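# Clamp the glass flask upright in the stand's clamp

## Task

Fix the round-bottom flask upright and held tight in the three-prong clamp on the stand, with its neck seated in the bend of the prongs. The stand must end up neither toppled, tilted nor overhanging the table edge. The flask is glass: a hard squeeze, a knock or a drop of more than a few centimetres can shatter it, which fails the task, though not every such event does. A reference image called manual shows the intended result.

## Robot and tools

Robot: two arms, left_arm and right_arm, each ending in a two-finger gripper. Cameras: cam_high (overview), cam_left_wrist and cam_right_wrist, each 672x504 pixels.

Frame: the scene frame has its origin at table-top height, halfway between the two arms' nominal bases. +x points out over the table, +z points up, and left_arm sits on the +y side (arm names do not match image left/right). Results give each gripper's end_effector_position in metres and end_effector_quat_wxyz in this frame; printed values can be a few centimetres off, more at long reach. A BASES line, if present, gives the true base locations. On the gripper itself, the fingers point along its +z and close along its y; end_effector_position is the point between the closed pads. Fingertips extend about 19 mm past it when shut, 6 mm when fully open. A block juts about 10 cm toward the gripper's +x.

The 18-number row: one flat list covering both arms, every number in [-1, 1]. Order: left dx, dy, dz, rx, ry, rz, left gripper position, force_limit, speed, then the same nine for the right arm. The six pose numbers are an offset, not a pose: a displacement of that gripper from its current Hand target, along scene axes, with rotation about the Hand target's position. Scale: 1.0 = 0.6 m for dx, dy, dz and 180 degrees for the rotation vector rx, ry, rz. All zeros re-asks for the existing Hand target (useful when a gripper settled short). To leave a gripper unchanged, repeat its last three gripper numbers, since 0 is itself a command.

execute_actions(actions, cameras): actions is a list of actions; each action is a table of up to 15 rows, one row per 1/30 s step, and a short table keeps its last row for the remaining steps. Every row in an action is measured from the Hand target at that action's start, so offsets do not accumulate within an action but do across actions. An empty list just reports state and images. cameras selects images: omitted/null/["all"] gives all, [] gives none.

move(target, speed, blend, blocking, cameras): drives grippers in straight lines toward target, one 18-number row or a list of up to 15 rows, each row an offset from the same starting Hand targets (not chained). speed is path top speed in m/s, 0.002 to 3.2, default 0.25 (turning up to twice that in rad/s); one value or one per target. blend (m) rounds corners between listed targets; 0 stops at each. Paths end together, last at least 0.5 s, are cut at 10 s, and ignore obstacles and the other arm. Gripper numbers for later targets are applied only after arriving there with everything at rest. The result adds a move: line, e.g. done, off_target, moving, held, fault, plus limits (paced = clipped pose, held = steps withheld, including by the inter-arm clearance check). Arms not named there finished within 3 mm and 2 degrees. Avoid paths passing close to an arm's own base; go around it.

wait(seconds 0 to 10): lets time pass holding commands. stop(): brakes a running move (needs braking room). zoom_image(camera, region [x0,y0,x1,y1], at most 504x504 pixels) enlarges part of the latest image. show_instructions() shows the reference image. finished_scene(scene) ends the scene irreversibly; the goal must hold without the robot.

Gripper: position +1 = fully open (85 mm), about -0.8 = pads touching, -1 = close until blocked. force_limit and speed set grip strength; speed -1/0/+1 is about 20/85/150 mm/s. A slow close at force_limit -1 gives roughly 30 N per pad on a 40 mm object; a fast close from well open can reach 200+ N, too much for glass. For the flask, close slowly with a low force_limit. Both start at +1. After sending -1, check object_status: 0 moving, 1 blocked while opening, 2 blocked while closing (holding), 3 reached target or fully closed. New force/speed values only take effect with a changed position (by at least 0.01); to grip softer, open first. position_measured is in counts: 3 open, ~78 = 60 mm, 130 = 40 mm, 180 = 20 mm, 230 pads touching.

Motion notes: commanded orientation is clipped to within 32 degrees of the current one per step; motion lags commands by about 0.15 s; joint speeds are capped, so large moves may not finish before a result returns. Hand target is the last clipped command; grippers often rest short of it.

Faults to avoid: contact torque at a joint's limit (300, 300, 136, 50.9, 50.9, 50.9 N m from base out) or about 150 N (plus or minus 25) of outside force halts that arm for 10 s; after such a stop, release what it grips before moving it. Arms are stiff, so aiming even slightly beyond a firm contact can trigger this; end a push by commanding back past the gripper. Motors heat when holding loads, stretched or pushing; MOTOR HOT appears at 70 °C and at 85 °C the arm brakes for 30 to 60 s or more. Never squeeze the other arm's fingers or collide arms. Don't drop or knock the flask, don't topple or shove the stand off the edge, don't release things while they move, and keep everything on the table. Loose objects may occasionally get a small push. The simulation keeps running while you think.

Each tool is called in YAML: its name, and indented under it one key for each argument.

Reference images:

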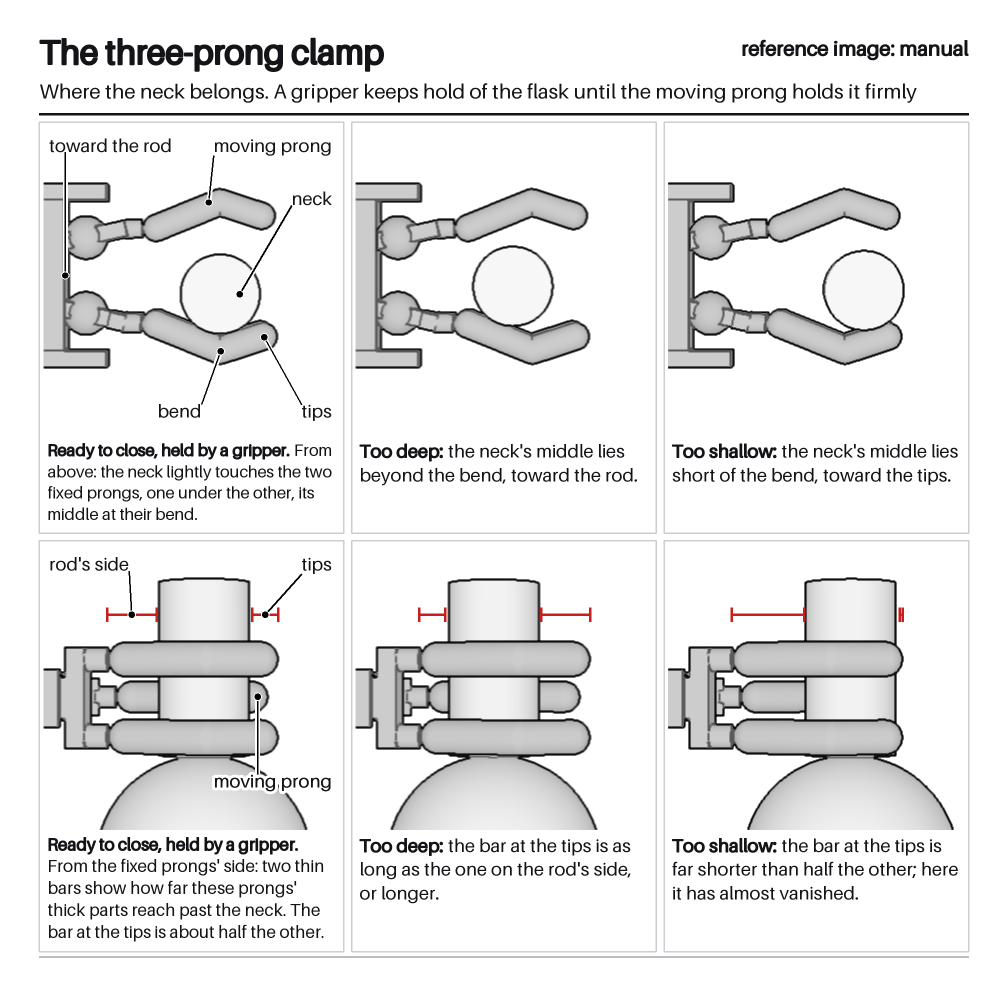

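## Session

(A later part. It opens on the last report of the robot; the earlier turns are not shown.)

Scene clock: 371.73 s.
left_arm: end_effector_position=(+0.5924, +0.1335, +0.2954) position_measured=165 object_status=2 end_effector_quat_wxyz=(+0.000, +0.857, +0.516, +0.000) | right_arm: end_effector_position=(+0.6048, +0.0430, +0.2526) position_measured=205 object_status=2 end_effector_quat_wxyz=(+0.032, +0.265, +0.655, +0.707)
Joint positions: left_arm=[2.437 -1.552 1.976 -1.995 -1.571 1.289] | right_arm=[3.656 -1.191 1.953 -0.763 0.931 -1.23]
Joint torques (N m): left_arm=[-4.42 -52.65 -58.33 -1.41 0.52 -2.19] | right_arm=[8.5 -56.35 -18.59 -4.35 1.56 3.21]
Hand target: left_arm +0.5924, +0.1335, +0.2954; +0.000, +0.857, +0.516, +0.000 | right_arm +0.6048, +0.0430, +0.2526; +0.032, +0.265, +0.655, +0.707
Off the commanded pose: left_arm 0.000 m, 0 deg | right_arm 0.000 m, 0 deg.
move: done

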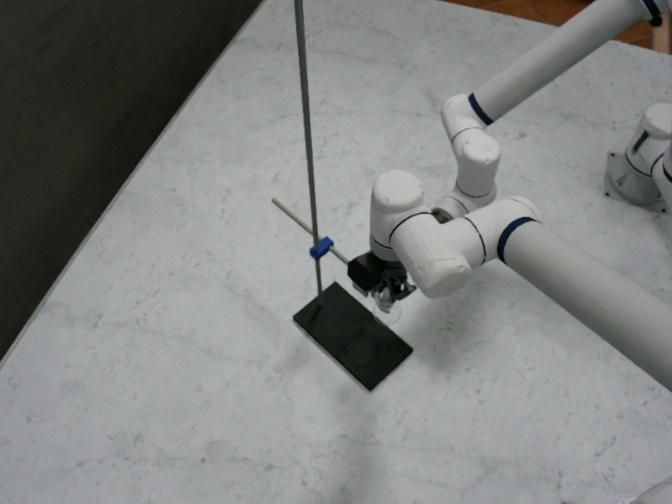

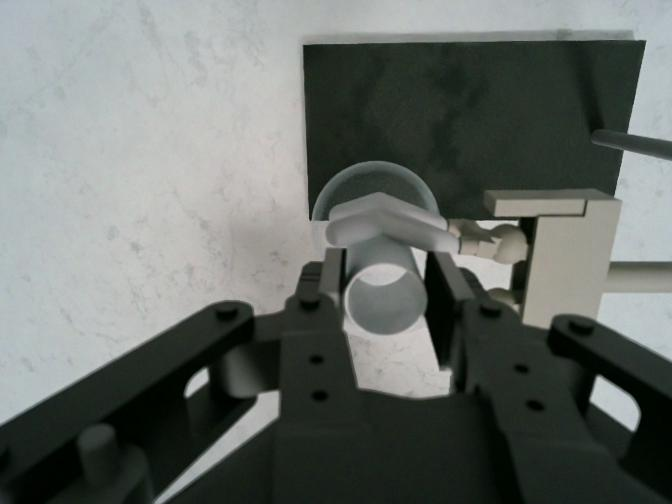

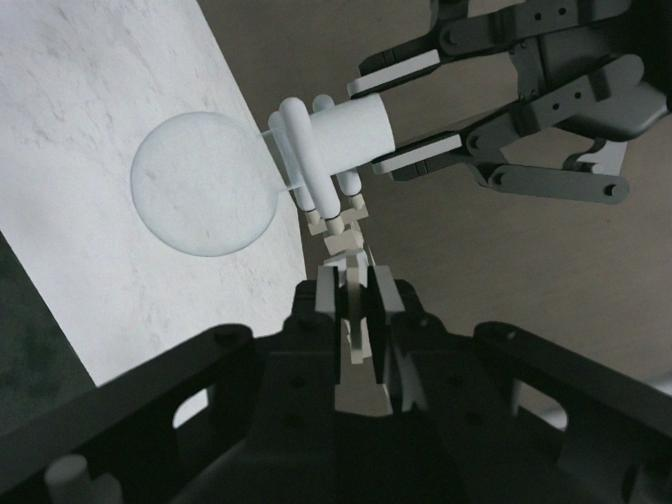

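move:
  target:
    - [0, 0, 0, 0, 0, 0, -1, -1, -1, 0, 0, 0, 0.2085, 0.4545, 0, -1, -1, -1]
    - [0, 0, 0, 0, 0, 0, -1, -1, -1, 0, 0, 0, 0.4155, 0.9055, 0, -1, -1, -1]
  speed: 0.4

zoom_image:
  camera: "cam_left_wrist"
  region: [300, 140, 552, 350]

zoom_image:
  camera: "cam_right_wrist"
  region: [200, 140, 550, 440]

Scene clock: 380.57 s.
left_arm: end_effector_position=(+0.5924, +0.1335, +0.2954) position_measured=165 object_status=2 end_effector_quat_wxyz=(+0.000, +0.857, +0.516, +0.000) | right_arm: end_effector_position=(+0.6049, +0.0430, +0.2526) position_measured=205 object_status=2 end_effector_quat_wxyz=(+0.706, -0.657, +0.262, -0.036)
Joint positions: left_arm=[2.437 -1.552 1.976 -1.995 -1.571 1.289] | right_arm=[3.656 -1.192 1.952 -0.758 0.933 1.898]
Joint torques (N m): left_arm=[-2.53 -50.07 -55.76 -1.88 1.16 -2.41] | right_arm=[7.24 -55.64 -19.2 -4.51 1.4 2.98]
Hand target: left_arm +0.5924, +0.1335, +0.2954; +0.000, +0.857, +0.516, +0.000 | right_arm +0.6048, +0.0430, +0.2526; +0.706, -0.657, +0.262, -0.036
Off the commanded pose: left_arm 0.000 m, 0 deg | right_arm 0.000 m, 0 deg.
move: done

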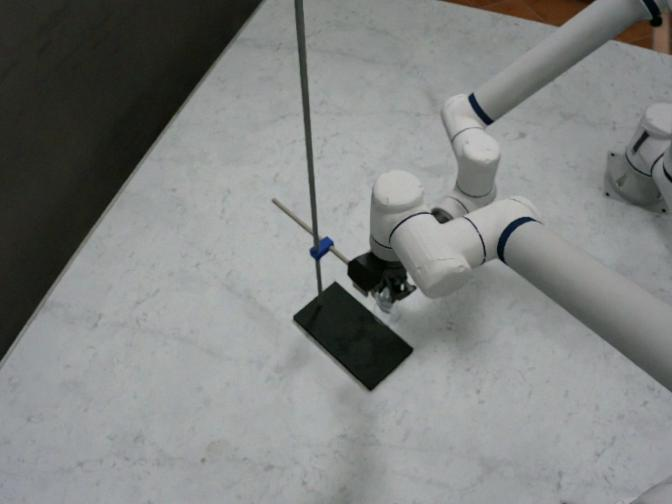

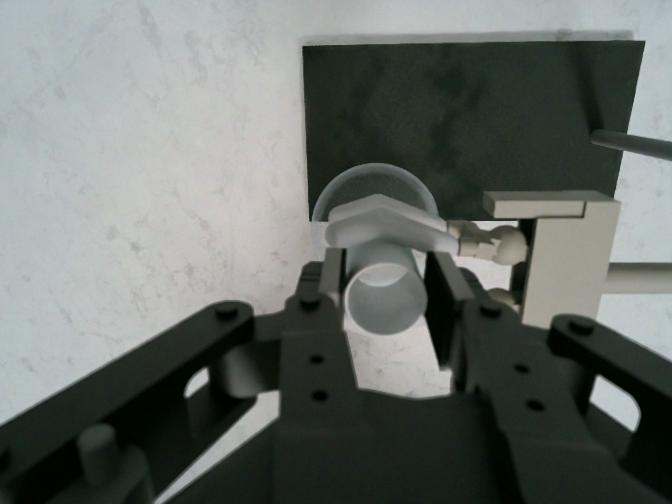

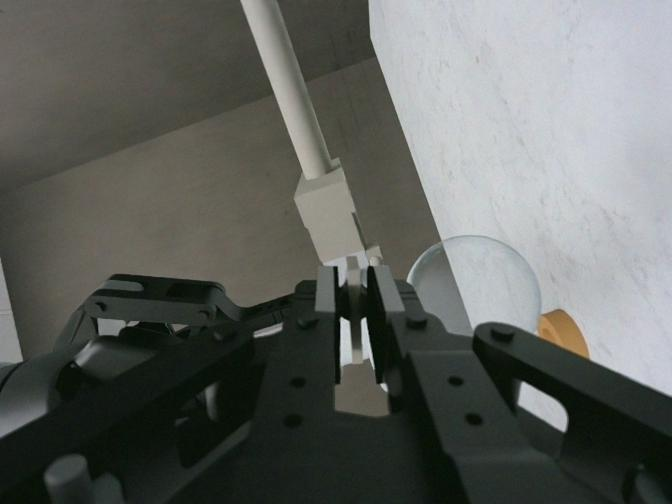

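Scaled by 2.000.

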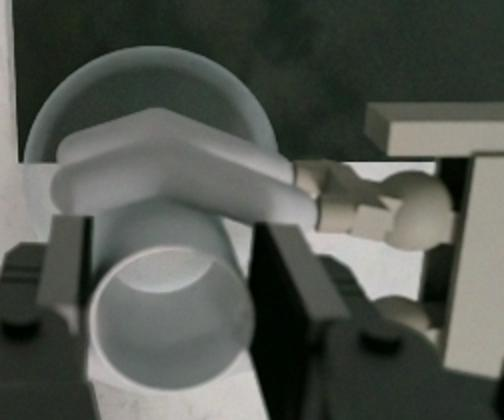

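Scaled by 1.440.

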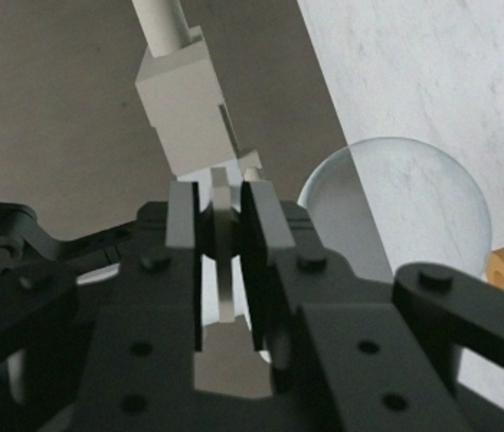

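move:
  target: [0, 0, 0, 0, 0, 0, -1, -1, -1, 0, 0, 0, 0.2085, 0.4545, 0, -1, -1, -1]
  speed: 0.3

zoom_image:
  camera: "cam_left_wrist"
  region: [300, 140, 552, 350]

zoom_image:
  camera: "cam_right_wrist"
  region: [270, 100, 590, 420]

Scene clock: 386.10 s.
left_arm: end_effector_position=(+0.5924, +0.1335, +0.2954) position_measured=165 object_status=2 end_effector_quat_wxyz=(+0.000, +0.857, +0.516, +0.000) | right_arm: end_effector_position=(+0.6049, +0.0430, +0.2526) position_measured=205 object_status=2 end_effector_quat_wxyz=(+0.524, -0.280, +0.650, +0.474)
Joint positions: left_arm=[2.437 -1.552 1.976 -1.995 -1.571 1.289] | right_arm=[3.655 -1.192 1.952 -0.759 0.93 3.469]
Joint torques (N m): left_arm=[3.67 -50.36 -53.48 -2.2 1.75 -2.39] | right_arm=[-7.55 -56.99 -18.49 -4.42 1.18 3.66]
Hand target: left_arm +0.5924, +0.1335, +0.2954; +0.000, +0.857, +0.516, +0.000 | right_arm +0.6048, +0.0430, +0.2526; +0.524, -0.280, +0.650, +0.474
Off the commanded pose: left_arm 0.000 m, 0 deg | right_arm 0.000 m, 0 deg.
move: done

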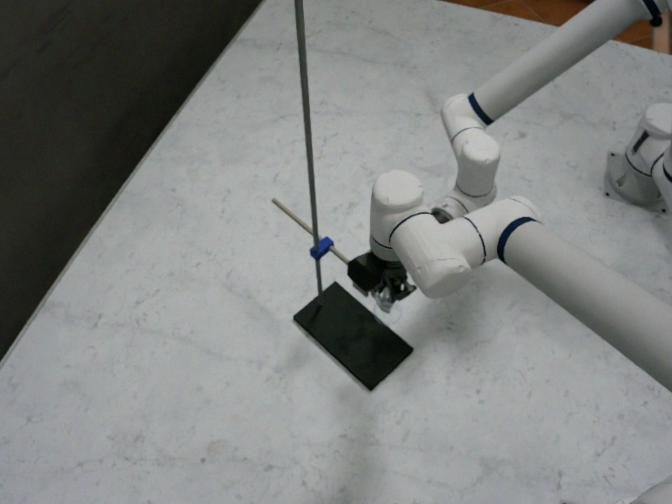

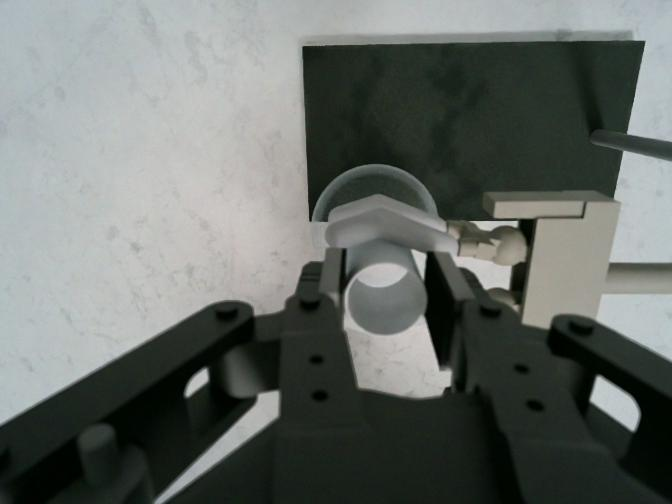

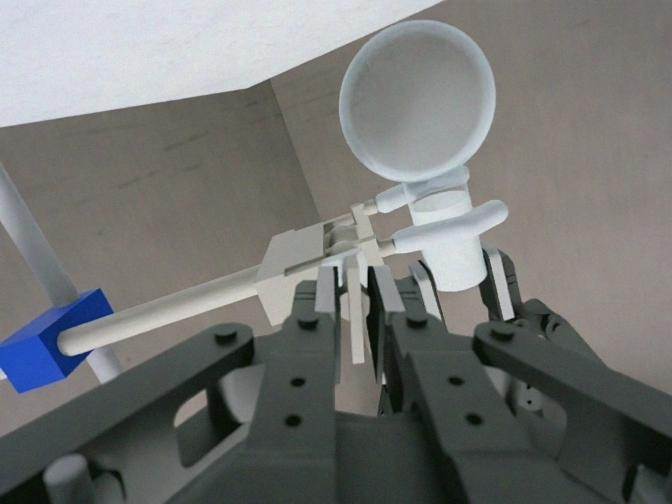

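Scaled by 2.000.

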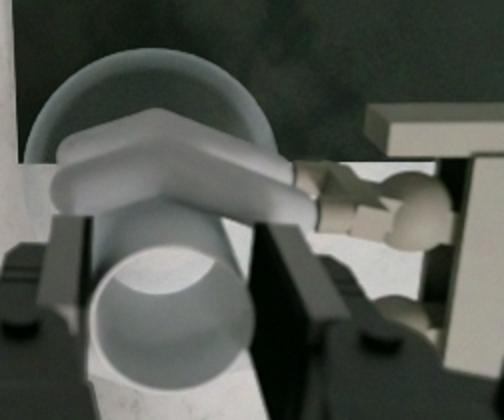

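Scaled by 1.575.

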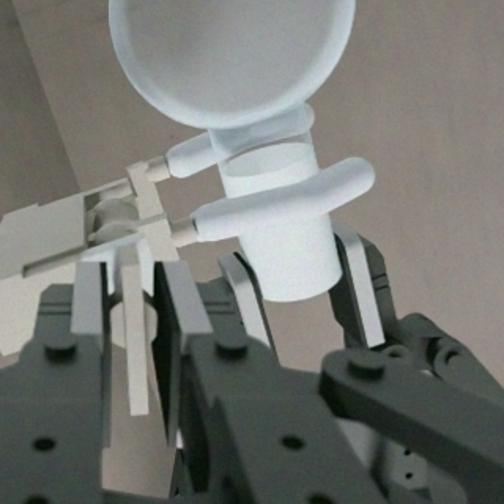

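move:
  target: [0, 0, 0, 0, 0, 0, -1, -1, -1, 0, 0, 0, 0.139, 0.303, 0, -1, -1, -1]
  speed: 0.3

zoom_image:
  camera: "cam_left_wrist"
  region: [300, 140, 552, 350]

zoom_image:
  camera: "cam_right_wrist"
  region: [270, 60, 590, 380]

Scene clock: 391.40 s.
left_arm: end_effector_position=(+0.5924, +0.1335, +0.2954) position_measured=165 object_status=2 end_effector_quat_wxyz=(+0.000, +0.857, +0.516, +0.000) | right_arm: end_effector_position=(+0.6049, +0.0429, +0.2526) position_measured=205 object_status=2 end_effector_quat_wxyz=(+0.217, +0.082, +0.702, +0.673)
Joint positions: left_arm=[2.437 -1.552 1.976 -1.995 -1.571 1.289] | right_arm=[3.655 -1.191 1.952 -0.762 0.93 4.517]
Joint torques (N m): left_arm=[3.01 -48.2 -54.03 -2.54 2.15 -2.07] | right_arm=[5.8 -56.49 -18.55 -4.58 1.64 3.74]
Hand target: left_arm +0.5924, +0.1335, +0.2954; +0.000, +0.857, +0.516, +0.000 | right_arm +0.6048, +0.0430, +0.2526; +0.217, +0.082, +0.702, +0.673
Off the commanded pose: left_arm 0.000 m, 0 deg | right_arm 0.000 m, 0 deg.
move: done

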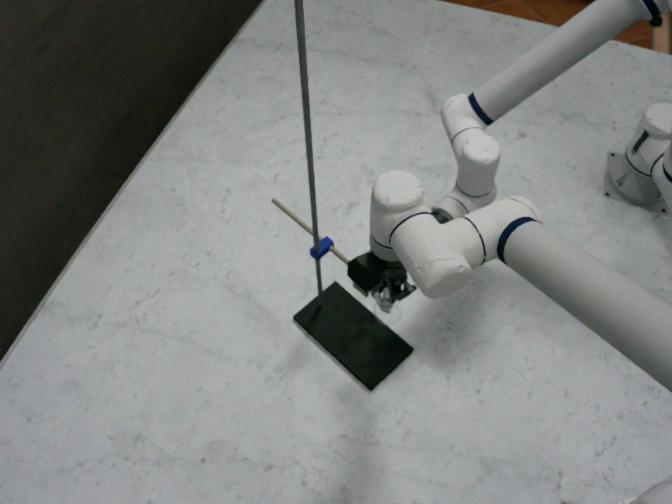

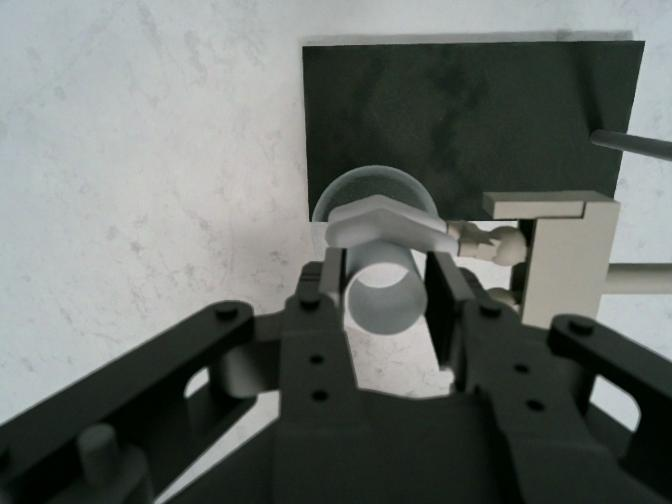

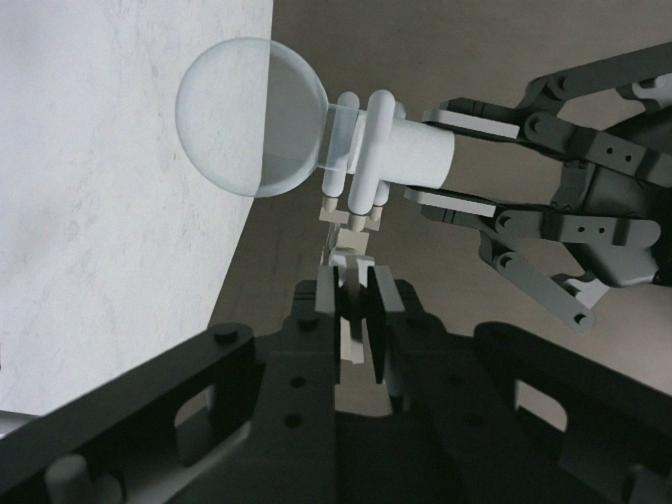

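Scaled by 2.000.

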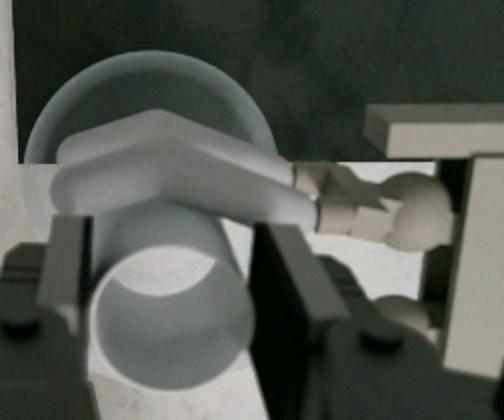

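Scaled by 1.575.

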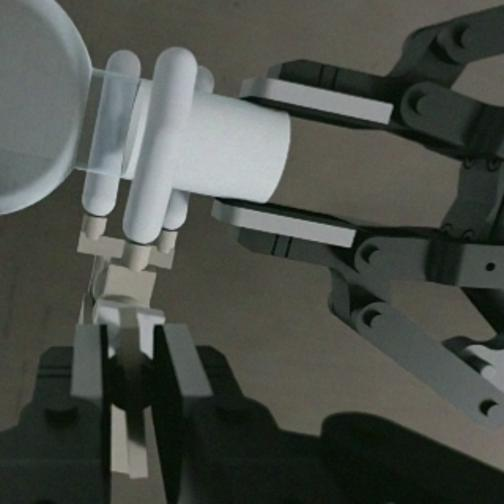

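move:
  target: [-0.0007, -0.00132, 0, 0, 0, 0, -1, -1, -1, 0, 0, 0, 0, 0, 0, -1, -1, -1]
  speed: 0.01

zoom_image:
  camera: "cam_left_wrist"
  region: [300, 140, 552, 350]

zoom_image:
  camera: "cam_high"
  region: [350, 260, 430, 340]

Scene clock: 396.13 s.
left_arm: end_effector_position=(+0.5920, +0.1328, +0.2954) position_measured=165 object_status=2 end_effector_quat_wxyz=(+0.000, +0.857, +0.516, +0.000) | right_arm: end_effector_position=(+0.6048, +0.0430, +0.2526) position_measured=205 object_status=2 end_effector_quat_wxyz=(+0.217, +0.082, +0.702, +0.673)
Joint positions: left_arm=[2.435 -1.552 1.976 -1.995 -1.571 1.288] | right_arm=[3.655 -1.191 1.952 -0.762 0.93 4.518]
Joint torques (N m): left_arm=[-14.82 -40.95 -59.37 -2.2 2.74 -2.61] | right_arm=[7.85 -57.73 -25.1 -3.44 0.86 3.19]
Hand target: left_arm +0.5920, +0.1327, +0.2954; +0.000, +0.857, +0.516, +0.000 | right_arm +0.6048, +0.0430, +0.2526; +0.217, +0.082, +0.702, +0.673
Off the commanded pose: left_arm 0.000 m, 0 deg | right_arm 0.000 m, 0 deg.
move: done

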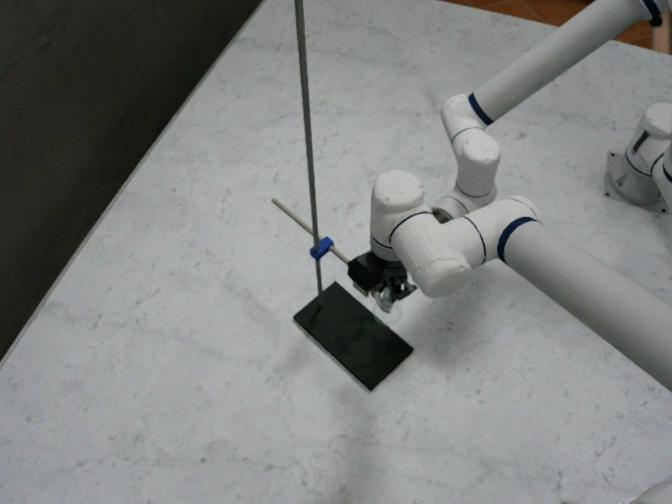

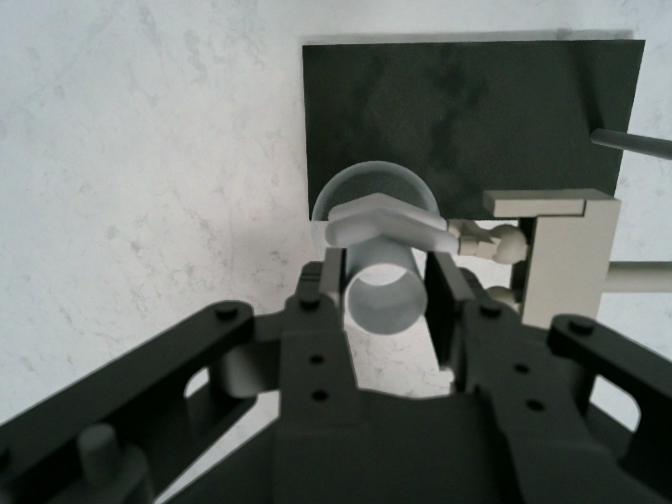

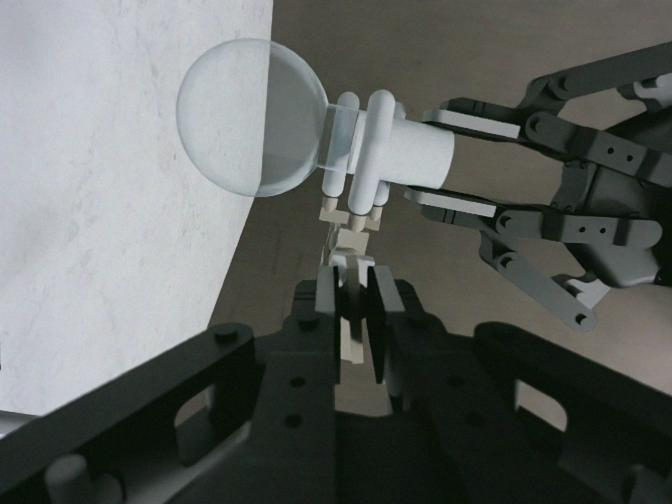

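Scaled by 2.000.

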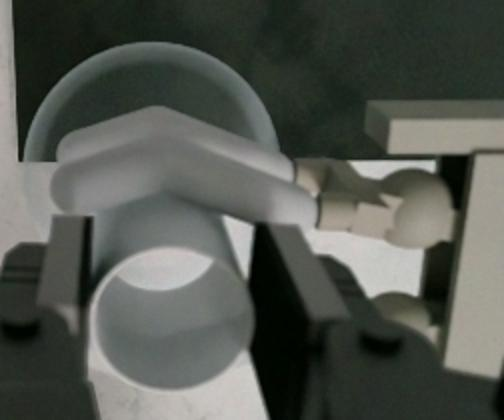

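Scaled by 6.300.

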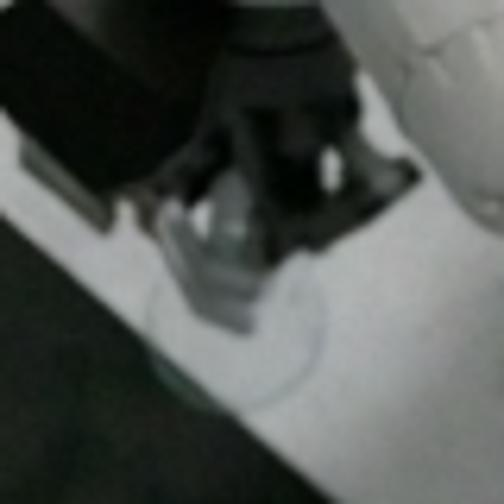

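move:
  target: [0, 0, 0, 0, 0, 0, -1, -1, -1, 0, 0, 0, 0.1738, 0.3788, 0, -1, -1, -1]
  speed: 0.3

zoom_image:
  camera: "cam_left_wrist"
  region: [300, 140, 552, 350]

zoom_image:
  camera: "cam_right_wrist"
  region: [170, 80, 490, 400]

Scene clock: 400.73 s.
left_arm: end_effector_position=(+0.5920, +0.1327, +0.2954) position_measured=165 object_status=2 end_effector_quat_wxyz=(+0.000, +0.857, +0.516, +0.000) | right_arm: end_effector_position=(+0.6048, +0.0430, +0.2526) position_measured=205 object_status=2 end_effector_quat_wxyz=(-0.237, +0.493, +0.506, +0.667)
Joint positions: left_arm=[2.435 -1.552 1.976 -1.995 -1.571 1.288] | right_arm=[3.656 -1.191 1.953 -0.764 0.932 5.827]
Joint torques (N m): left_arm=[-10.13 -34.24 -63.84 -2.81 2.03 -2.93] | right_arm=[9.46 -55.16 -18.48 -4.25 1.19 2.64]
Hand target: left_arm +0.5920, +0.1327, +0.2954; +0.000, +0.857, +0.516, +0.000 | right_arm +0.6048, +0.0430, +0.2526; -0.237, +0.493, +0.506, +0.667
Off the commanded pose: left_arm 0.000 m, 0 deg | right_arm 0.000 m, 0 deg.
move: done

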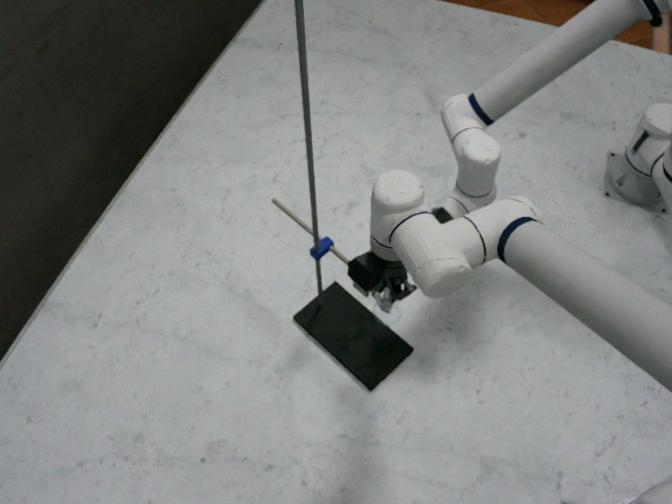

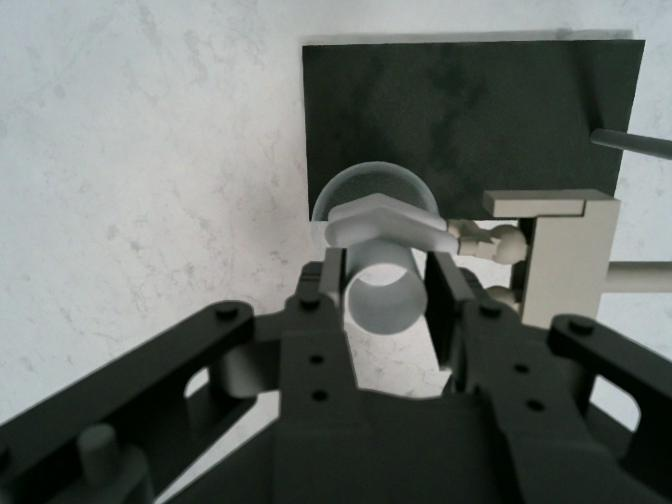

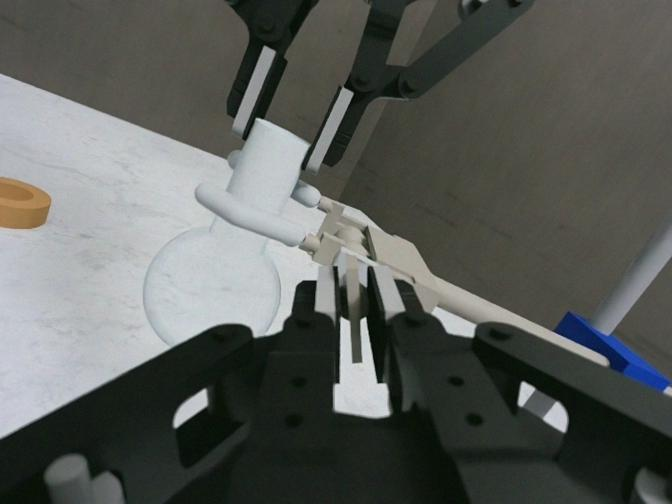

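Scaled by 2.000.

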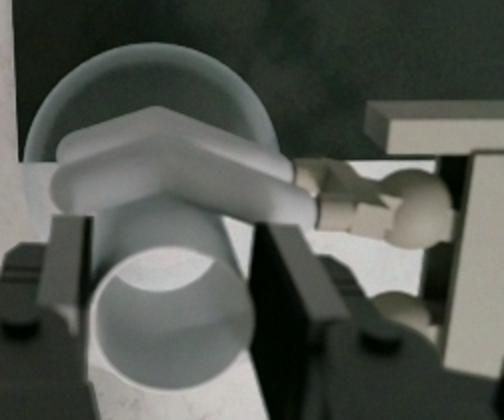

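Scaled by 1.575.

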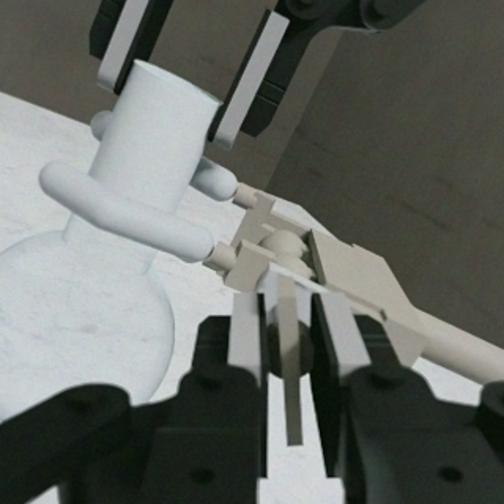

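move:
  target:
    - [0, 0, 0, 0, 0, 0, -1, -1, -1, 0, 0, 0, 0, 0, 0, 0.1, -1, -1]
    - [0, 0, 0, 0, 0, 0, -1, -1, -1, 0, 0, 0, -0.3147, -0.6854, 0, 0.1, -1, -1]
    - [0, 0, 0, 0, 0, 0, -1, -1, -1, 0, 0, 0, 0.2061, 0.4488, 0, 0.1, -1, -1]
    - [0, 0, 0, 0, 0, 0, -1, -1, -1, 0, 0, 0, -0.1086, -0.2365, 0, 0.1, -1, -1]
    - [0, 0, 0, 0, 0, 0, -1, -1, -1, 0, 0, 0, 0.4122, 0.8977, 0, 0.1, -1, -1]
  speed: 0.8

zoom_image:
  camera: "cam_right_wrist"
  region: [220, 80, 540, 400]

Scene clock: 416.17 s.
left_arm: end_effector_position=(+0.5920, +0.1327, +0.2954) position_measured=165 object_status=2 end_effector_quat_wxyz=(+0.000, +0.857, +0.516, +0.000) | right_arm: end_effector_position=(+0.6048, +0.0430, +0.2526) position_measured=117 object_status=3 end_effector_quat_wxyz=(+0.670, -0.516, +0.484, +0.224)
Joint positions: left_arm=[2.435 -1.552 1.976 -1.995 -1.571 1.288] | right_arm=[3.656 -1.192 1.952 -0.758 0.933 -3.637]
Joint torques (N m): left_arm=[-6.59 -34.36 -54.42 -3.44 0.3 -3.01] | right_arm=[8.19 -72.96 -37.58 0.79 2.17 -1.99]
Hand target: left_arm +0.5920, +0.1327, +0.2954; +0.000, +0.857, +0.516, +0.000 | right_arm +0.6048, +0.0430, +0.2526; +0.670, -0.516, +0.484, +0.224
Off the commanded pose: left_arm 0.000 m, 0 deg | right_arm 0.000 m, 0 deg.
move: done

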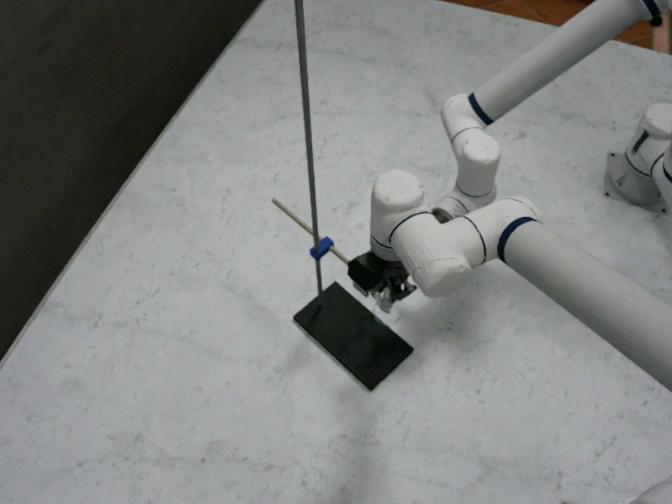

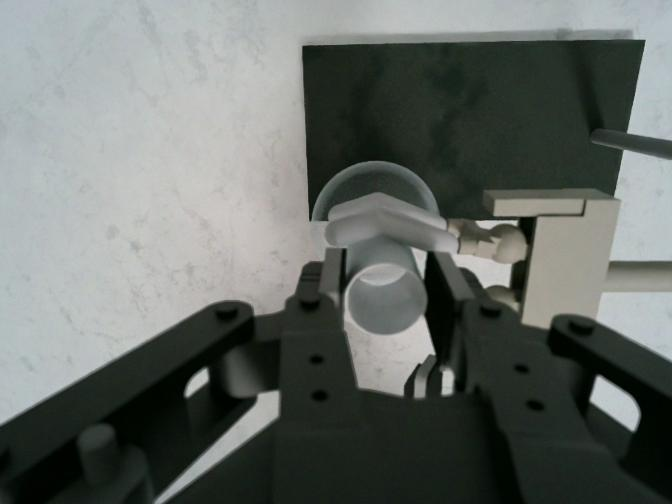

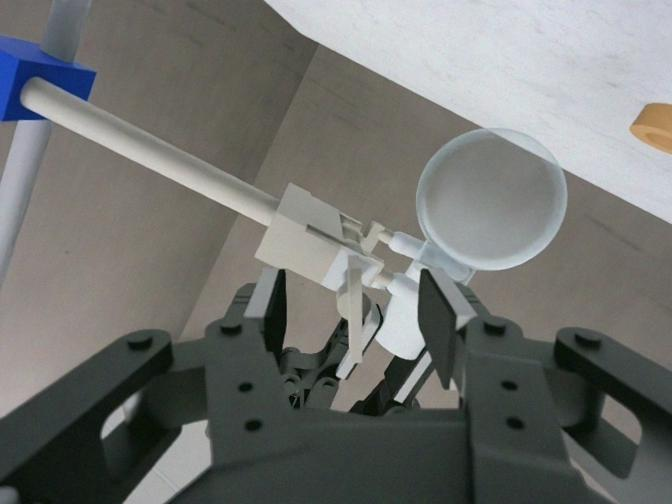

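Scaled by 1.575.

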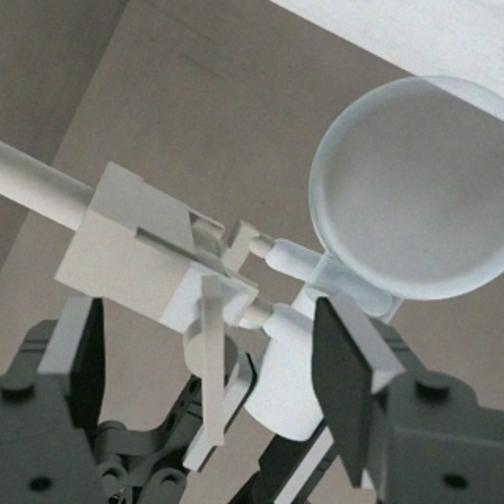

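move:
  target: [0, 0, 0, 0, 0, 0, -1, -1, -1, 0, 0, 0, 0, 0, 0, -1, -1, -1]
  speed: 0.1
  cameras: ["cam_left_wrist", "cam_right_wrist"]

zoom_image:
  camera: "cam_left_wrist"
  region: [300, 140, 552, 350]

Scene clock: 419.17 s.
left_arm: end_effector_position=(+0.5920, +0.1327, +0.2954) position_measured=165 object_status=2 end_effector_quat_wxyz=(+0.000, +0.857, +0.516, +0.000) | right_arm: end_effector_position=(+0.6048, +0.0430, +0.2526) position_measured=205 object_status=0 end_effector_quat_wxyz=(+0.670, -0.516, +0.484, +0.224)
Joint positions: left_arm=[2.435 -1.552 1.976 -1.995 -1.571 1.288] | right_arm=[3.656 -1.192 1.952 -0.758 0.933 -3.638]
Joint torques (N m): left_arm=[-7.84 -32.96 -53.54 -2.99 0.38 -2.58] | right_arm=[7.19 -72.09 -37.22 0.04 1.94 -1.41]
Hand target: left_arm +0.5920, +0.1327, +0.2954; +0.000, +0.857, +0.516, +0.000 | right_arm +0.6048, +0.0430, +0.2526; +0.670, -0.516, +0.484, +0.224
Off the commanded pose: left_arm 0.000 m, 0 deg | right_arm 0.000 m, 0 deg.
move: done
Images, in order (width x height): cam_left_wrist 672x504, cam_right_wrist 672x504.

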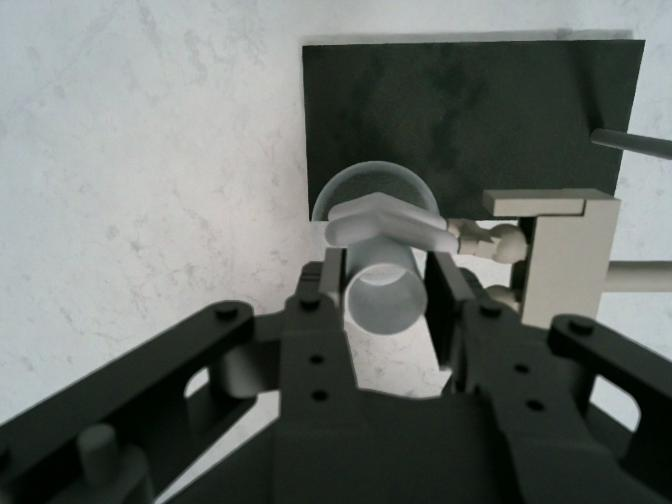

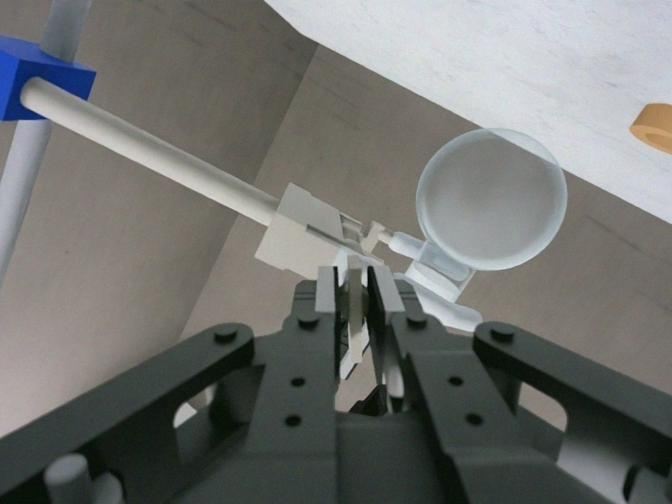

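Scaled by 2.000.

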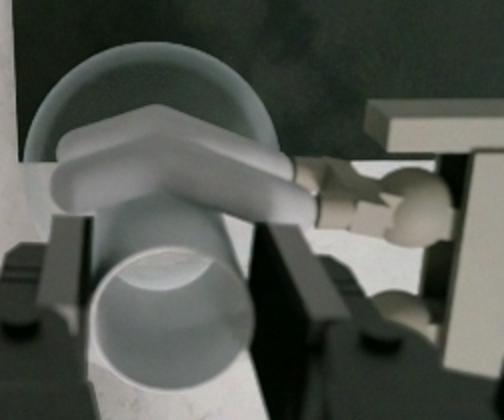

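move:
  target: [0, 0, 0, 0, 0, 0, -1, -1, -1, 0, 0, 0, 0.139, 0.303, 0, -1, -1, -1]
  speed: 0.3
  cameras: ["cam_left_wrist", "cam_right_wrist", "cam_high"]

zoom_image:
  camera: "cam_left_wrist"
  region: [300, 140, 552, 350]

zoom_image:
  camera: "cam_right_wrist"
  region: [240, 100, 560, 420]

Scene clock: 422.93 s.
left_arm: end_effector_position=(+0.5920, +0.1327, +0.2954) position_measured=165 object_status=2 end_effector_quat_wxyz=(+0.000, +0.857, +0.516, +0.000) | right_arm: end_effector_position=(+0.6049, +0.0430, +0.2526) position_measured=205 object_status=2 end_effector_quat_wxyz=(+0.468, -0.206, +0.677, +0.529)
Joint positions: left_arm=[2.435 -1.552 1.976 -1.995 -1.571 1.288] | right_arm=[3.655 -1.192 1.951 -0.758 0.93 -2.591]
Joint torques (N m): left_arm=[-4.96 -32.94 -54.11 -3.98 -0.11 -2.98] | right_arm=[-6.15 -54.82 -19.58 -4.69 1.44 2.48]
Hand target: left_arm +0.5920, +0.1327, +0.2954; +0.000, +0.857, +0.516, +0.000 | right_arm +0.6048, +0.0430, +0.2526; +0.468, -0.205, +0.677, +0.530
Off the commanded pose: left_arm 0.000 m, 0 deg | right_arm 0.000 m, 0 deg.
move: done

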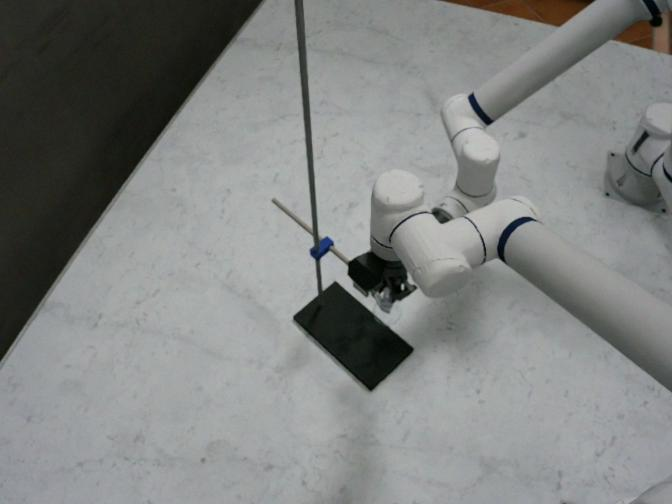

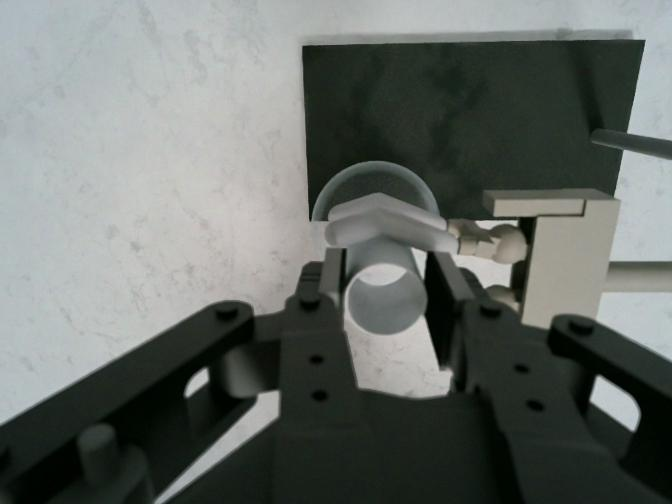

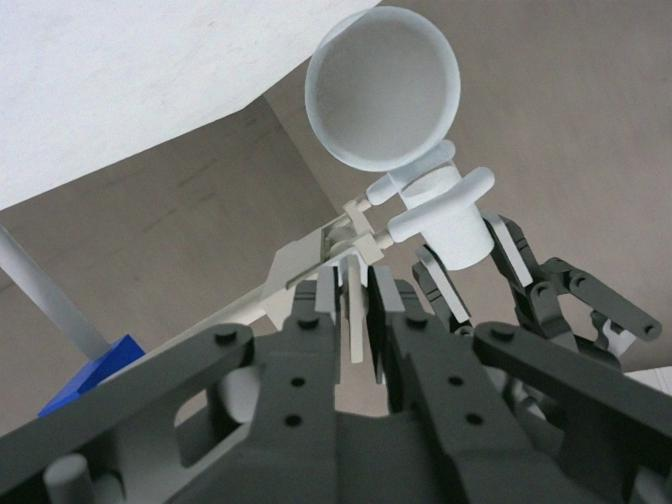

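Scaled by 2.000.

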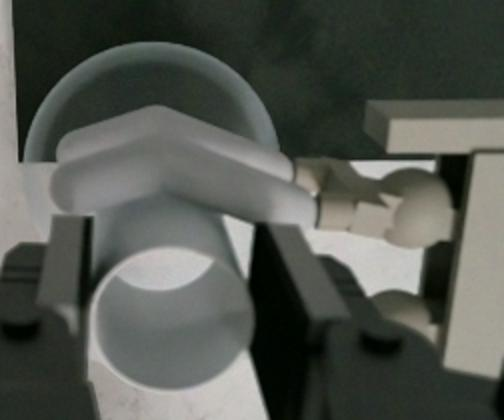

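Scaled by 1.575.

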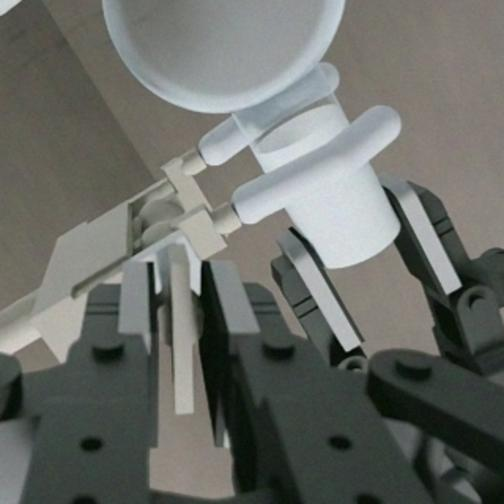

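move:
  target: [0, 0, 0, 0, 0, 0, -1, -1, -1, 0, 0, 0, 0.139, 0.303, 0, -1, -1, -1]
  speed: 0.3
  cameras: ["cam_left_wrist", "cam_right_wrist"]

zoom_image:
  camera: "cam_left_wrist"
  region: [300, 140, 552, 350]

zoom_image:
  camera: "cam_right_wrist"
  region: [220, 60, 540, 380]

Scene clock: 426.67 s.
left_arm: end_effector_position=(+0.5920, +0.1327, +0.2954) position_measured=165 object_status=2 end_effector_quat_wxyz=(+0.000, +0.857, +0.516, +0.000) | right_arm: end_effector_position=(+0.6049, +0.0430, +0.2526) position_measured=205 object_status=2 end_effector_quat_wxyz=(+0.141, +0.160, +0.689, +0.693)
Joint positions: left_arm=[2.435 -1.552 1.976 -1.995 -1.571 1.288] | right_arm=[3.655 -1.191 1.952 -0.761 0.93 -1.542]
Joint torques (N m): left_arm=[-4.07 -34.08 -55.36 -3.84 -0.64 -2.99] | right_arm=[2.26 -56.59 -18.61 -4.6 1.25 3.53]
Hand target: left_arm +0.5920, +0.1327, +0.2954; +0.000, +0.857, +0.516, +0.000 | right_arm +0.6048, +0.0430, +0.2526; +0.140, +0.160, +0.689, +0.693
Off the commanded pose: left_arm 0.000 m, 0 deg | right_arm 0.000 m, 0 deg.
move: done
Images, in order (width x height): cam_left_wrist 672x504, cam_right_wrist 672x504.

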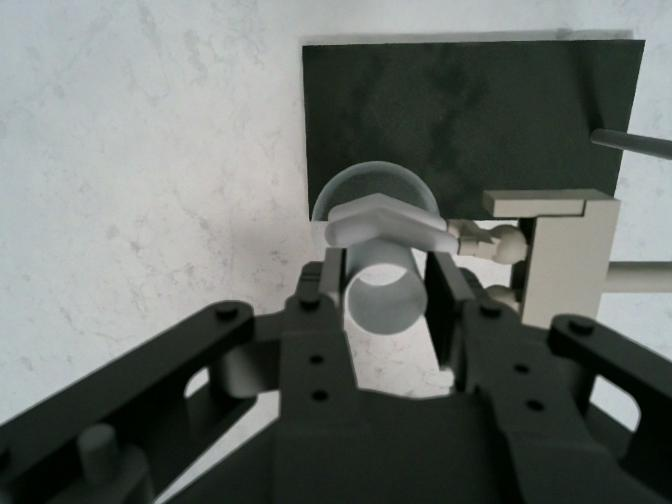

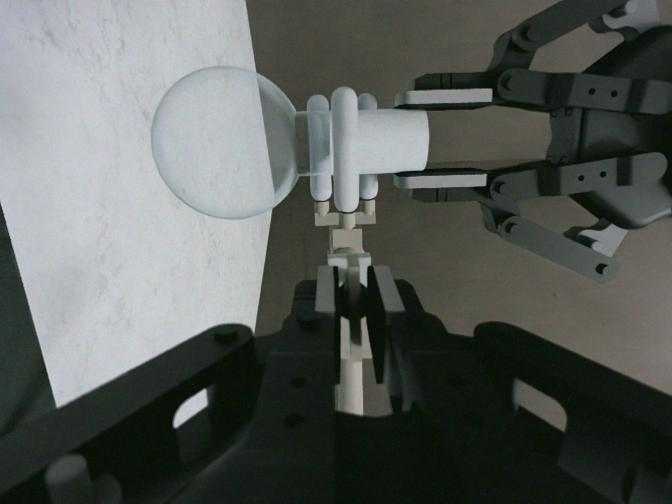

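Scaled by 2.000.

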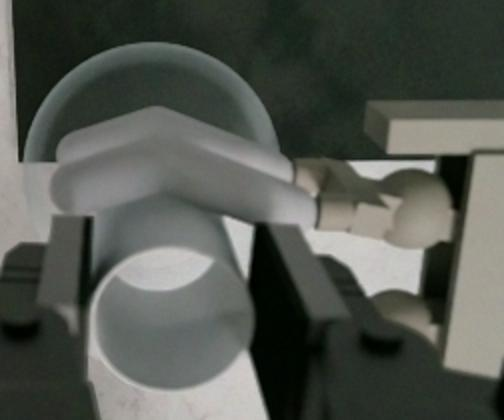

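Scaled by 1.575.

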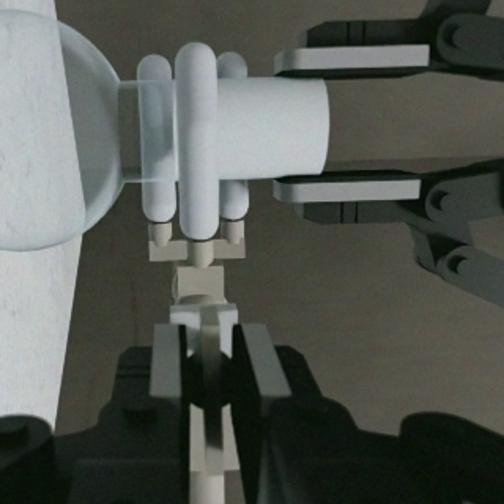

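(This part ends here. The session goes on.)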